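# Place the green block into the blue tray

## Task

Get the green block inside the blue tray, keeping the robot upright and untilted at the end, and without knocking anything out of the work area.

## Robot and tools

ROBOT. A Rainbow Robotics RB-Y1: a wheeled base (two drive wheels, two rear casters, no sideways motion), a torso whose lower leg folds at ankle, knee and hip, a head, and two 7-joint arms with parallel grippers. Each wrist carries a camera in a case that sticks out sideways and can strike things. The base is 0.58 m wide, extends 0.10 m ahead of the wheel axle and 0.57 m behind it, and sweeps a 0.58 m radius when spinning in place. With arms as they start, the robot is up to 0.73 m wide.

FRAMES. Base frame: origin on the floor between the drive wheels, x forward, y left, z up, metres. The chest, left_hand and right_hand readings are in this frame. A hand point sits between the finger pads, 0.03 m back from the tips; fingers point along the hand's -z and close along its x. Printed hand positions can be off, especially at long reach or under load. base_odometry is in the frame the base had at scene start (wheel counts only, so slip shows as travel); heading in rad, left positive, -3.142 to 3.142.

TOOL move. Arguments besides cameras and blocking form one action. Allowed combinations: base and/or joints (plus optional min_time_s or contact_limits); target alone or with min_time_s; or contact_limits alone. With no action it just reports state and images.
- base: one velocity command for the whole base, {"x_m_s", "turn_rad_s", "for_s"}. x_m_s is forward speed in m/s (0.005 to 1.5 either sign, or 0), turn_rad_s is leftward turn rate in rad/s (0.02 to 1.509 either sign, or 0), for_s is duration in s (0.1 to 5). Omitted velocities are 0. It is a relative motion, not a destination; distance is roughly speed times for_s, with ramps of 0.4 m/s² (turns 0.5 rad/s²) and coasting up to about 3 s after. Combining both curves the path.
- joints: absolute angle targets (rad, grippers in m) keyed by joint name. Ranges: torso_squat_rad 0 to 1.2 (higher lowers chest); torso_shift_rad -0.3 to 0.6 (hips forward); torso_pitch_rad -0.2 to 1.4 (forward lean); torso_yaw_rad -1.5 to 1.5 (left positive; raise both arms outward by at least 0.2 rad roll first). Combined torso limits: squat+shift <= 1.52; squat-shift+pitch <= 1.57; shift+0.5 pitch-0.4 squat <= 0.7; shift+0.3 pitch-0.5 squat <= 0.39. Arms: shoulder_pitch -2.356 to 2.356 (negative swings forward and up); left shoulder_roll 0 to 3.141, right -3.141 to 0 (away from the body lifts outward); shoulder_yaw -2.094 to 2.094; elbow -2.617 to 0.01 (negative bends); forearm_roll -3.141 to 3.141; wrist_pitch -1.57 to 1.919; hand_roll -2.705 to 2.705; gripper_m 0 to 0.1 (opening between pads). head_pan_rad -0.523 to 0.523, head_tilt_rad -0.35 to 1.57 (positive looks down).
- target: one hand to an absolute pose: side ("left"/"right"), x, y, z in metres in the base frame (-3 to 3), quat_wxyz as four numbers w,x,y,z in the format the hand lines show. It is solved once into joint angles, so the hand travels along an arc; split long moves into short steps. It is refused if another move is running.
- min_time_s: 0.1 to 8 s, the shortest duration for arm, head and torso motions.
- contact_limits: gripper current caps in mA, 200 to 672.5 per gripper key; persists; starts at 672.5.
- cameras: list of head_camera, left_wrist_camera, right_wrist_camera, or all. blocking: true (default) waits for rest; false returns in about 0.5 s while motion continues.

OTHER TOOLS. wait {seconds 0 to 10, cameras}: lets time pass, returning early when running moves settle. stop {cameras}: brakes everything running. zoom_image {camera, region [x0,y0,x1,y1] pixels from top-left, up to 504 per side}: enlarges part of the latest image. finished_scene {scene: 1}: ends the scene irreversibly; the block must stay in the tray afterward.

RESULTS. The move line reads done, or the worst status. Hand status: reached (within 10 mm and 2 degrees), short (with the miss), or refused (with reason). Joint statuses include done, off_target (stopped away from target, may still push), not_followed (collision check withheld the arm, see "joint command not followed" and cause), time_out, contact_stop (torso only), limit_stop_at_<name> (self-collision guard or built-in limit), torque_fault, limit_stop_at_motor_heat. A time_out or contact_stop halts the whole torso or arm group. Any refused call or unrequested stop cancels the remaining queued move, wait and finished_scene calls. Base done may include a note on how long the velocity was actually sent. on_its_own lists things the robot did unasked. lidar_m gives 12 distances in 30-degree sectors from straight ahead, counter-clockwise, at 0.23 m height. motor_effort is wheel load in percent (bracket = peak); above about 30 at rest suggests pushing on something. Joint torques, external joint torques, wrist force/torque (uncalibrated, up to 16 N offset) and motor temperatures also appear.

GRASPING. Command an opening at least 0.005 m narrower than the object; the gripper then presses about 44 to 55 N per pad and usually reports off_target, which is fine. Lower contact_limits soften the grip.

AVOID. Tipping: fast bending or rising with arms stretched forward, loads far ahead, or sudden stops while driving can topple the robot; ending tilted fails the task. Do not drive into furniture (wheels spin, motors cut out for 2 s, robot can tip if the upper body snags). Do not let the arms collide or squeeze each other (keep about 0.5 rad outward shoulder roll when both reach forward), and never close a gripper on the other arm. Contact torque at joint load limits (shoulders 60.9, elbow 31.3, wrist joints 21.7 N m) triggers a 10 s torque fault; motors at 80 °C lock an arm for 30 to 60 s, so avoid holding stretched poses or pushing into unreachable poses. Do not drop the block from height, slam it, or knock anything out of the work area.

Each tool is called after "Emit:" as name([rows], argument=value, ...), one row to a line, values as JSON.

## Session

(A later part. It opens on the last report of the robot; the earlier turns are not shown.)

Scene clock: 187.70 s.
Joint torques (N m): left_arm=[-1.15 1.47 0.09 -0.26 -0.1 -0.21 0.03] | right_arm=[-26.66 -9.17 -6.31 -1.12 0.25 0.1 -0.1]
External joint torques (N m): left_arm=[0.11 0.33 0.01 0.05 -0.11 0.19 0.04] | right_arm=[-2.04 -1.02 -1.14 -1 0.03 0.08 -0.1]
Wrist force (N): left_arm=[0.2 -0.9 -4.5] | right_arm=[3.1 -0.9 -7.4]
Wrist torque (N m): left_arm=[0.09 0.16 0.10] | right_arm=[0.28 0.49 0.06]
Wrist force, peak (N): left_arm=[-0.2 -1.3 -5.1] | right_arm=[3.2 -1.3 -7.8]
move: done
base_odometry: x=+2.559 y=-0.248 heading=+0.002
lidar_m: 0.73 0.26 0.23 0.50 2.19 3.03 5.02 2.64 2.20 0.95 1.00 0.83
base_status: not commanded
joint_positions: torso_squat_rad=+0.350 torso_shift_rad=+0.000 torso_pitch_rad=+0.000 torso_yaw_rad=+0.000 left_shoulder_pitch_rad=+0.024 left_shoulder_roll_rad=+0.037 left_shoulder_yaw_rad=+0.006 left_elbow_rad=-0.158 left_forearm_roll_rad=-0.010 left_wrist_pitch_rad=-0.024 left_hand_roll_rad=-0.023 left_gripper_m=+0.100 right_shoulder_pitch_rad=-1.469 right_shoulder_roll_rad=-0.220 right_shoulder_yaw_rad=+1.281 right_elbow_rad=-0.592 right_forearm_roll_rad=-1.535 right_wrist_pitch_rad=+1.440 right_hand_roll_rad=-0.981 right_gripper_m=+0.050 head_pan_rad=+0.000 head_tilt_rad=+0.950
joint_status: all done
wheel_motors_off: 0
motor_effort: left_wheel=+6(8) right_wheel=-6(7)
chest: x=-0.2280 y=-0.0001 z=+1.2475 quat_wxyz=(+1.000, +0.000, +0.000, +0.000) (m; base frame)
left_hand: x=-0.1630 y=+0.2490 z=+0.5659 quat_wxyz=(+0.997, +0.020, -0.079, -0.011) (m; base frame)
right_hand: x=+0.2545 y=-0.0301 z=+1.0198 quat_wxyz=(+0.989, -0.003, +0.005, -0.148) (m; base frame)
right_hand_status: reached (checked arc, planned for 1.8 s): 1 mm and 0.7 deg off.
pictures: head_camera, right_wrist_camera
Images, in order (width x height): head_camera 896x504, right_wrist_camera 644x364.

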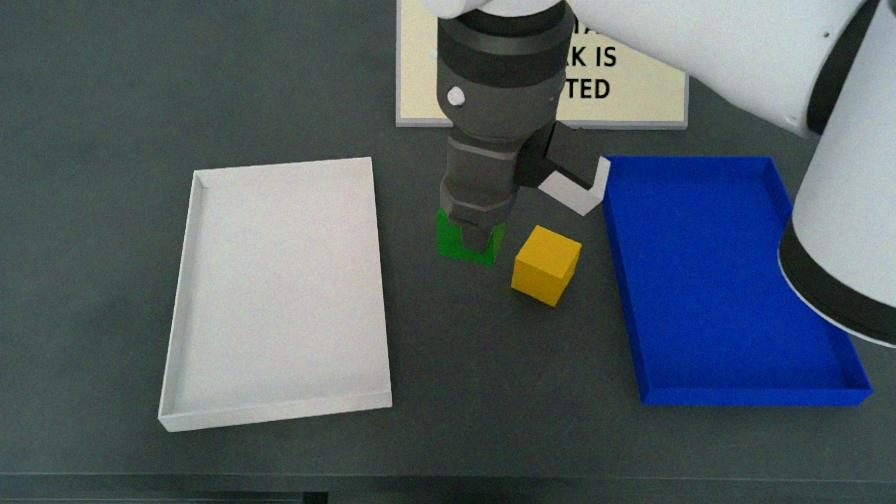

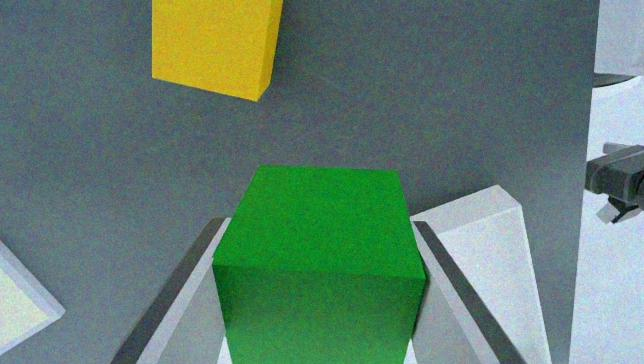

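Emit:
move(target={"side": "right", "x": 0.25, "y": -0.31, "z": 1.02, "quat_wxyz": [0.989, 0, 0, -0.148]}, min_time_s=2)

Emit:
move(target={"side": "right", "x": 0.25, "y": -0.31, "z": 0.96, "quat_wxyz": [0.989, 0, 0, -0.148]}, min_time_s=1.2, cameras=["head_camera", "right_wrist_camera"])

Scene clock: 197.43 s.
Joint torques (N m): left_arm=[-1.16 1.72 -0.35 -0.25 -0.1 -0.33 0.06] | right_arm=[-23.34 -11.99 -9.62 -0.61 0.28 -0.36 0.08]
External joint torques (N m): left_arm=[0.11 0.57 -0.43 0.06 -0.1 0.07 0.06] | right_arm=[-0.66 -0.98 -1.32 -1 0.04 -0.34 0.08]
Wrist force (N): left_arm=[0.2 -1.1 -4.0] | right_arm=[2.8 -1.0 -8.0]
Wrist torque (N m): left_arm=[0.10 0.16 0.12] | right_arm=[0.27 0.45 0.01]
Wrist force, peak (N): left_arm=[-0.1 -1.2 -4.9] | right_arm=[2.9 -1.0 -8.1]
move: done
base_odometry: x=+2.559 y=-0.248 heading=+0.002
lidar_m: 0.75 0.27 0.22 0.51 2.20 3.03 5.01 2.63 2.19 0.92 1.00 0.83
base_status: not commanded
joint_positions: torso_squat_rad=+0.350 torso_shift_rad=+0.000 torso_pitch_rad=+0.000 torso_yaw_rad=+0.000 left_shoulder_pitch_rad=+0.024 left_shoulder_roll_rad=+0.037 left_shoulder_yaw_rad=+0.006 left_elbow_rad=-0.158 left_forearm_roll_rad=-0.010 left_wrist_pitch_rad=-0.024 left_hand_roll_rad=-0.023 left_gripper_m=+0.100 right_shoulder_pitch_rad=-1.203 right_shoulder_roll_rad=-0.951 right_shoulder_yaw_rad=+1.247 right_elbow_rad=-1.050 right_forearm_roll_rad=-1.579 right_wrist_pitch_rad=+1.379 right_hand_roll_rad=-0.666 right_gripper_m=+0.050 head_pan_rad=+0.000 head_tilt_rad=+0.950
joint_status: all done
wheel_motors_off: 0
motor_effort: left_wheel=+8(8) right_wheel=-7(7)
chest: x=-0.2280 y=-0.0001 z=+1.2475 quat_wxyz=(+1.000, +0.000, +0.000, +0.000) (m; base frame)
left_hand: x=-0.1630 y=+0.2490 z=+0.5659 quat_wxyz=(+0.997, +0.020, -0.079, -0.011) (m; base frame)
right_hand: x=+0.2497 y=-0.3103 z=+1.0201 quat_wxyz=(+0.989, -0.001, -0.001, -0.149) (m; base frame)
right_hand_status: reached (checked arc, planned for 2.0 s): 0 mm and 0.2 deg off.
pictures: none

Scene clock: 198.97 s.
Joint torques (N m): left_arm=[-0.82 1.57 0.01 -0.31 -0.03 -0.2 0.08] | right_arm=[-23.23 -11.77 -6.61 0.67 0.63 -0.3 0.14]
External joint torques (N m): left_arm=[0.44 0.42 -0.07 0 -0.04 0.2 0.09] | right_arm=[-0.46 -0.52 0.78 0.37 0.39 -0.27 0.14]
Wrist force (N): left_arm=[0.6 -1.2 -3.4] | right_arm=[2.9 -0.9 -7.8]
Wrist torque (N m): left_arm=[0.09 0.21 0.10] | right_arm=[0.25 0.49 -0.01]
Wrist force, peak (N): left_arm=[0.3 -1.1 -4.8] | right_arm=[3.0 -0.9 -8.2]
move: done
base_odometry: x=+2.559 y=-0.248 heading=+0.002
lidar_m: 0.74 0.27 0.22 0.51 2.20 3.03 5.01 2.63 2.20 0.94 1.00 0.82
base_status: not commanded
joint_positions: torso_squat_rad=+0.350 torso_shift_rad=+0.000 torso_pitch_rad=+0.000 torso_yaw_rad=+0.000 left_shoulder_pitch_rad=+0.024 left_shoulder_roll_rad=+0.037 left_shoulder_yaw_rad=+0.006 left_elbow_rad=-0.158 left_forearm_roll_rad=-0.010 left_wrist_pitch_rad=-0.024 left_hand_roll_rad=-0.023 left_gripper_m=+0.100 right_shoulder_pitch_rad=-1.121 right_shoulder_roll_rad=-0.854 right_shoulder_yaw_rad=+1.273 right_elbow_rad=-0.930 right_forearm_roll_rad=-1.549 right_wrist_pitch_rad=+1.266 right_hand_roll_rad=-0.616 right_gripper_m=+0.050 head_pan_rad=+0.000 head_tilt_rad=+0.950
joint_status: all done
wheel_motors_off: 0
motor_effort: left_wheel=+6(8) right_wheel=-7(7)
chest: x=-0.2280 y=-0.0001 z=+1.2475 quat_wxyz=(+1.000, +0.000, +0.000, +0.000) (m; base frame)
left_hand: x=-0.1630 y=+0.2490 z=+0.5659 quat_wxyz=(+0.997, +0.020, -0.079, -0.011) (m; base frame)
right_hand: x=+0.2492 y=-0.3099 z=+0.9605 quat_wxyz=(+0.989, +0.000, -0.002, -0.148) (m; base frame)
right_hand_status: reached (checked arc, planned for 1.2 s): 1 mm and 0.3 deg off.
pictures: head_camera, right_wrist_camera
Images, in order (width x height): head_camera 896x504, right_wrist_camera 644x364.

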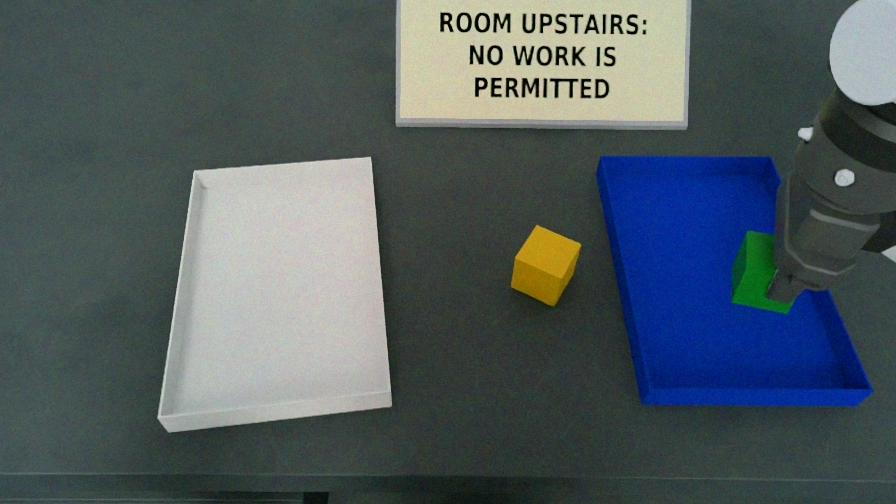

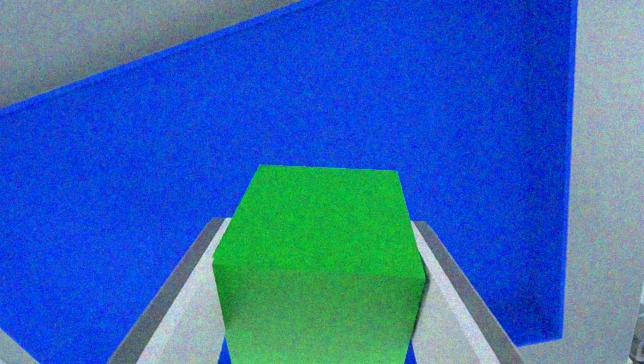

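Emit:
move(target={"side": "right", "x": 0.25, "y": -0.295, "z": 0.926, "quat_wxyz": [0.989, 0, 0, -0.148]}, min_time_s=1.5, cameras=["head_camera", "right_wrist_camera"])

Scene clock: 204.57 s.
Joint torques (N m): left_arm=[-1.1 1.29 -0.11 -0.31 -0.02 -0.23 0.05] | right_arm=[-23.06 -11.04 -5.55 0.59 0.68 -0.4 0.24]
External joint torques (N m): left_arm=[0.16 0.14 -0.19 0 -0.02 0.17 0.06] | right_arm=[-0.05 -0.14 1.03 0.35 0.45 -0.37 0.24]
Wrist force (N): left_arm=[0.2 -1.1 -3.8] | right_arm=[3.0 -0.8 -7.7]
Wrist torque (N m): left_arm=[0.14 0.15 0.09] | right_arm=[0.22 0.49 -0.01]
Wrist force, peak (N): left_arm=[-0.1 -1.3 -4.7] | right_arm=[3.3 -0.9 -7.9]
move: done
base_odometry: x=+2.559 y=-0.248 heading=+0.002
lidar_m: 0.77 0.27 0.22 0.51 2.20 3.04 5.01 2.63 2.19 0.93 1.00 0.83
base_status: not commanded
joint_positions: torso_squat_rad=+0.350 torso_shift_rad=+0.000 torso_pitch_rad=+0.000 torso_yaw_rad=+0.000 left_shoulder_pitch_rad=+0.024 left_shoulder_roll_rad=+0.037 left_shoulder_yaw_rad=+0.006 left_elbow_rad=-0.158 left_forearm_roll_rad=-0.010 left_wrist_pitch_rad=-0.024 left_hand_roll_rad=-0.023 left_gripper_m=+0.100 right_shoulder_pitch_rad=-1.091 right_shoulder_roll_rad=-0.755 right_shoulder_yaw_rad=+1.287 right_elbow_rad=-0.825 right_forearm_roll_rad=-1.531 right_wrist_pitch_rad=+1.211 right_hand_roll_rad=-0.598 right_gripper_m=+0.050 head_pan_rad=+0.000 head_tilt_rad=+0.950
joint_status: all done
wheel_motors_off: 0
motor_effort: left_wheel=+4(8) right_wheel=-7(7)
chest: x=-0.2280 y=-0.0001 z=+1.2475 quat_wxyz=(+1.000, +0.000, +0.000, +0.000) (m; base frame)
left_hand: x=-0.1630 y=+0.2490 z=+0.5659 quat_wxyz=(+0.997, +0.020, -0.079, -0.011) (m; base frame)
right_hand: x=+0.2498 y=-0.2949 z=+0.9263 quat_wxyz=(+0.989, +0.000, -0.001, -0.148) (m; base frame)
right_hand_status: reached (checked arc, planned for 1.5 s): 0 mm and 0.1 deg off.
pictures: head_camera, right_wrist_camera
Images, in order (width x height): head_camera 896x504, right_wrist_camera 644x364.

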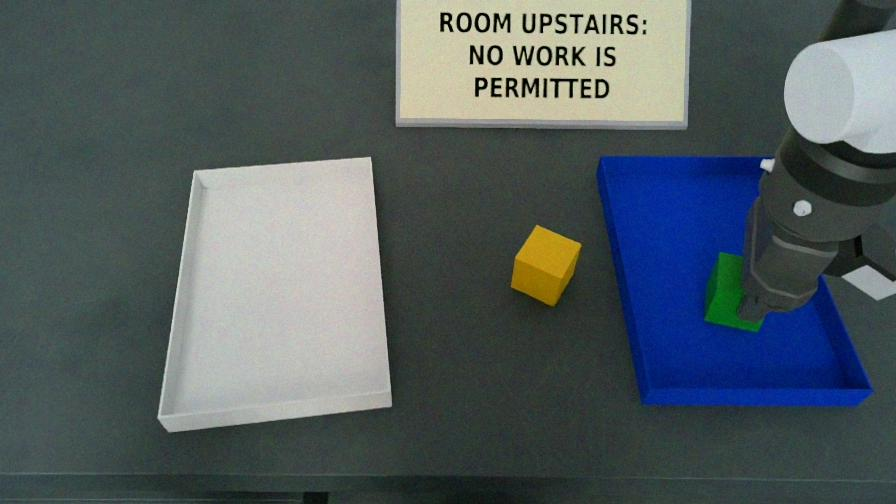

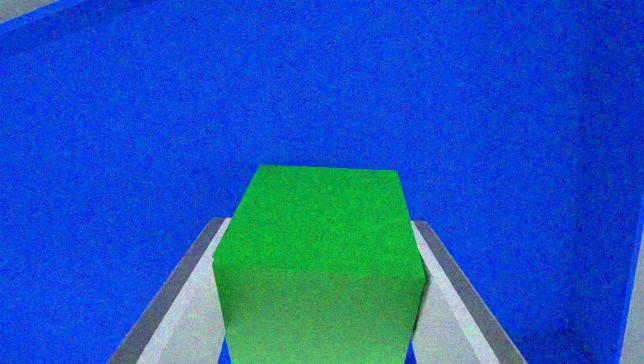

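Emit:
move(target={"side": "right", "x": 0.25, "y": -0.295, "z": 0.921, "quat_wxyz": [0.989, 0, 0, -0.148]}, min_time_s=0.8)

Emit:
move(joints={"right_gripper_m": 0.1})

Emit:
move(target={"side": "right", "x": 0.25, "y": -0.295, "z": 1.05, "quat_wxyz": [0.989, 0, 0, -0.148]}, min_time_s=1.5, cameras=["head_camera", "right_wrist_camera"])

Scene clock: 210.37 s.
Joint torques (N m): left_arm=[-0.84 1.42 -0.23 -0.25 -0.04 -0.2 0.02] | right_arm=[-21.37 -9.87 -5.34 0.6 0.16 -0.43 0.21]
External joint torques (N m): left_arm=[0.42 0.27 -0.31 0.06 -0.05 0.2 0.03] | right_arm=[1.67 1 1.04 0.35 -0.07 -0.41 0.21]
Wrist force (N): left_arm=[0.9 -0.8 -4.0] | right_arm=[3.0 -1.4 -2.9]
Wrist torque (N m): left_arm=[0.09 0.26 0.09] | right_arm=[0.38 0.39 -0.02]
Wrist force, peak (N): left_arm=[0.7 -1.0 -4.8] | right_arm=[3.2 -1.0 -8.0]
move: done
base_odometry: x=+2.559 y=-0.248 heading=+0.002
lidar_m: 0.73 0.27 0.22 0.52 2.19 3.04 5.01 2.63 2.17 0.95 0.99 0.83
base_status: not commanded
joint_positions: torso_squat_rad=+0.350 torso_shift_rad=+0.000 torso_pitch_rad=+0.000 torso_yaw_rad=+0.000 left_shoulder_pitch_rad=+0.024 left_shoulder_roll_rad=+0.037 left_shoulder_yaw_rad=+0.006 left_elbow_rad=-0.158 left_forearm_roll_rad=-0.010 left_wrist_pitch_rad=-0.024 left_hand_roll_rad=-0.023 left_gripper_m=+0.100 right_shoulder_pitch_rad=-1.086 right_shoulder_roll_rad=-0.739 right_shoulder_yaw_rad=+1.287 right_elbow_rad=-0.797 right_forearm_roll_rad=-1.532 right_wrist_pitch_rad=+1.205 right_hand_roll_rad=-0.583 right_gripper_m=+0.050 head_pan_rad=+0.000 head_tilt_rad=+0.950
joint_status: all done
wheel_motors_off: 0
motor_effort: left_wheel=+4(7) right_wheel=-7(7)
chest: x=-0.2280 y=-0.0001 z=+1.2475 quat_wxyz=(+1.000, +0.000, +0.000, +0.000) (m; base frame)
left_hand: x=-0.1630 y=+0.2490 z=+0.5659 quat_wxyz=(+0.997, +0.020, -0.079, -0.011) (m; base frame)
right_hand: x=+0.2501 y=-0.2951 z=+0.9215 quat_wxyz=(+0.989, +0.000, -0.001, -0.148) (m; base frame)
right_hand_status: reached (checked arc, planned for 0.8 s): 1 mm and 0.1 deg off.
pictures: none

Scene clock: 211.43 s.
Joint torques (N m): left_arm=[-0.68 1.57 -0.16 -0.23 -0.02 -0.26 -0.02] | right_arm=[-22.4 -10.37 -5.16 0.58 0.32 -0.33 0.23]
External joint torques (N m): left_arm=[0.59 0.42 -0.24 0.08 -0.03 0.14 -0.01] | right_arm=[0.64 0.5 1.22 0.33 0.08 -0.31 0.23]
Wrist force (N): left_arm=[0.1 -1.1 -4.1] | right_arm=[3.2 -1.0 -6.5]
Wrist torque (N m): left_arm=[0.10 0.09 0.14] | right_arm=[0.27 0.51 -0.01]
Wrist force, peak (N): left_arm=[0.1 -1.6 -4.8] | right_arm=[3.1 -1.0 -6.8]
move: done
base_odometry: x=+2.559 y=-0.248 heading=+0.002
lidar_m: 0.74 0.26 0.21 0.51 2.20 3.05 5.02 2.64 2.19 0.94 0.99 0.83
base_status: not commanded
joint_positions: torso_squat_rad=+0.350 torso_shift_rad=+0.000 torso_pitch_rad=+0.000 torso_yaw_rad=+0.000 left_shoulder_pitch_rad=+0.024 left_shoulder_roll_rad=+0.037 left_shoulder_yaw_rad=+0.006 left_elbow_rad=-0.158 left_forearm_roll_rad=-0.010 left_wrist_pitch_rad=-0.024 left_hand_roll_rad=-0.023 left_gripper_m=+0.100 right_shoulder_pitch_rad=-1.086 right_shoulder_roll_rad=-0.739 right_shoulder_yaw_rad=+1.287 right_elbow_rad=-0.797 right_forearm_roll_rad=-1.532 right_wrist_pitch_rad=+1.205 right_hand_roll_rad=-0.583 right_gripper_m=+0.099 head_pan_rad=+0.000 head_tilt_rad=+0.950
joint_status: all done
wheel_motors_off: 0
motor_effort: left_wheel=+4(8) right_wheel=-6(7)
chest: x=-0.2280 y=-0.0001 z=+1.2475 quat_wxyz=(+1.000, +0.000, +0.000, +0.000) (m; base frame)
left_hand: x=-0.1630 y=+0.2490 z=+0.5659 quat_wxyz=(+0.997, +0.020, -0.079, -0.011) (m; base frame)
right_hand: x=+0.2500 y=-0.2950 z=+0.9214 quat_wxyz=(+0.989, +0.000, -0.001, -0.148) (m; base frame)
pictures: none

Scene clock: 213.27 s.
Joint torques (N m): left_arm=[-1.31 1.43 -0.06 -0.16 -0.11 -0.28 0.04] | right_arm=[-23.48 -11.6 -9.21 -0.59 0.35 -0.01 0]
External joint torques (N m): left_arm=[-0.05 0.28 -0.14 0.15 -0.12 0.12 0.05] | right_arm=[-0.67 -1.05 -0.61 -0.99 0.11 0.01 0]
Wrist force (N): left_arm=[-0.3 -1.1 -3.7] | right_arm=[3.2 -0.9 -6.9]
Wrist torque (N m): left_arm=[0.14 0.11 0.11] | right_arm=[0.27 0.50 0.06]
Wrist force, peak (N): left_arm=[0.0 -0.8 -4.8] | right_arm=[3.3 -1.0 -7.1]
move: done
base_odometry: x=+2.559 y=-0.248 heading=+0.002
lidar_m: 0.74 0.27 0.23 0.50 2.20 3.05 5.02 2.64 2.18 0.94 1.00 0.83
base_status: not commanded
joint_positions: torso_squat_rad=+0.350 torso_shift_rad=+0.000 torso_pitch_rad=+0.000 torso_yaw_rad=+0.000 left_shoulder_pitch_rad=+0.024 left_shoulder_roll_rad=+0.037 left_shoulder_yaw_rad=+0.006 left_elbow_rad=-0.158 left_forearm_roll_rad=-0.010 left_wrist_pitch_rad=-0.024 left_hand_roll_rad=-0.023 left_gripper_m=+0.100 right_shoulder_pitch_rad=-1.258 right_shoulder_roll_rad=-0.964 right_shoulder_yaw_rad=+1.234 right_elbow_rad=-1.094 right_forearm_roll_rad=-1.595 right_wrist_pitch_rad=+1.443 right_hand_roll_rad=-0.713 right_gripper_m=+0.099 head_pan_rad=+0.000 head_tilt_rad=+0.950
joint_status: all done
wheel_motors_off: 0
motor_effort: left_wheel=+8(9) right_wheel=-6(7)
chest: x=-0.2280 y=-0.0001 z=+1.2475 quat_wxyz=(+1.000, +0.000, +0.000, +0.000) (m; base frame)
left_hand: x=-0.1630 y=+0.2490 z=+0.5659 quat_wxyz=(+0.997, +0.020, -0.079, -0.011) (m; base frame)
right_hand: x=+0.2500 y=-0.2951 z=+1.0497 quat_wxyz=(+0.989, +0.000, +0.001, -0.148) (m; base frame)
right_hand_status: reached (checked arc, planned for 1.5 s): 0 mm and 0.1 deg off.
pictures: head_camera, right_wrist_camera
Images, in order (width x height): head_camera 896x504, right_wrist_camera 644x364.

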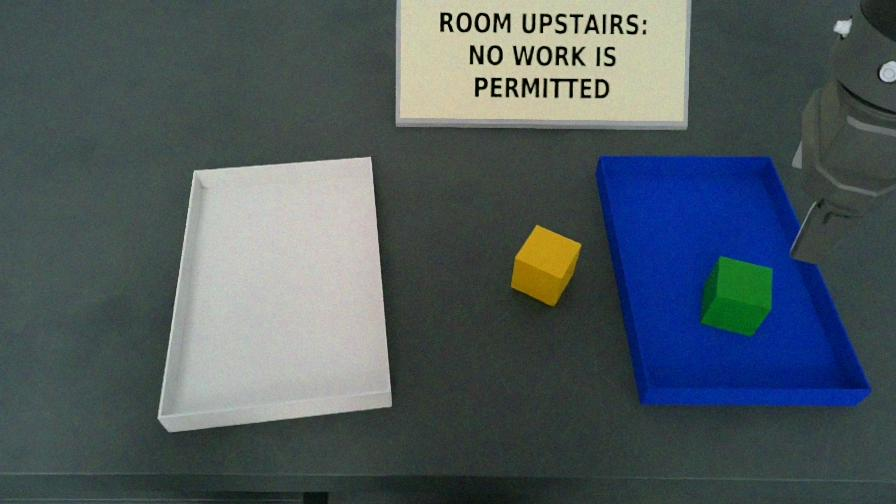

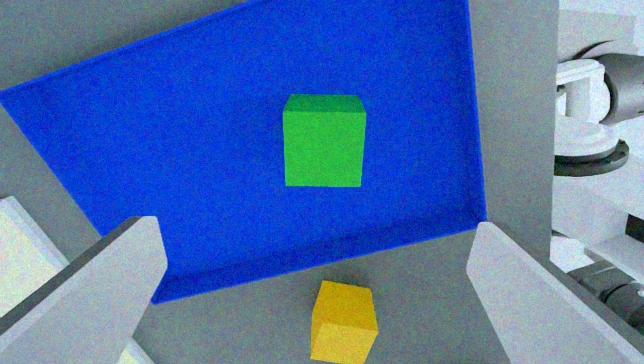

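Emit:
finished_scene()

The scene is finished: the task was done.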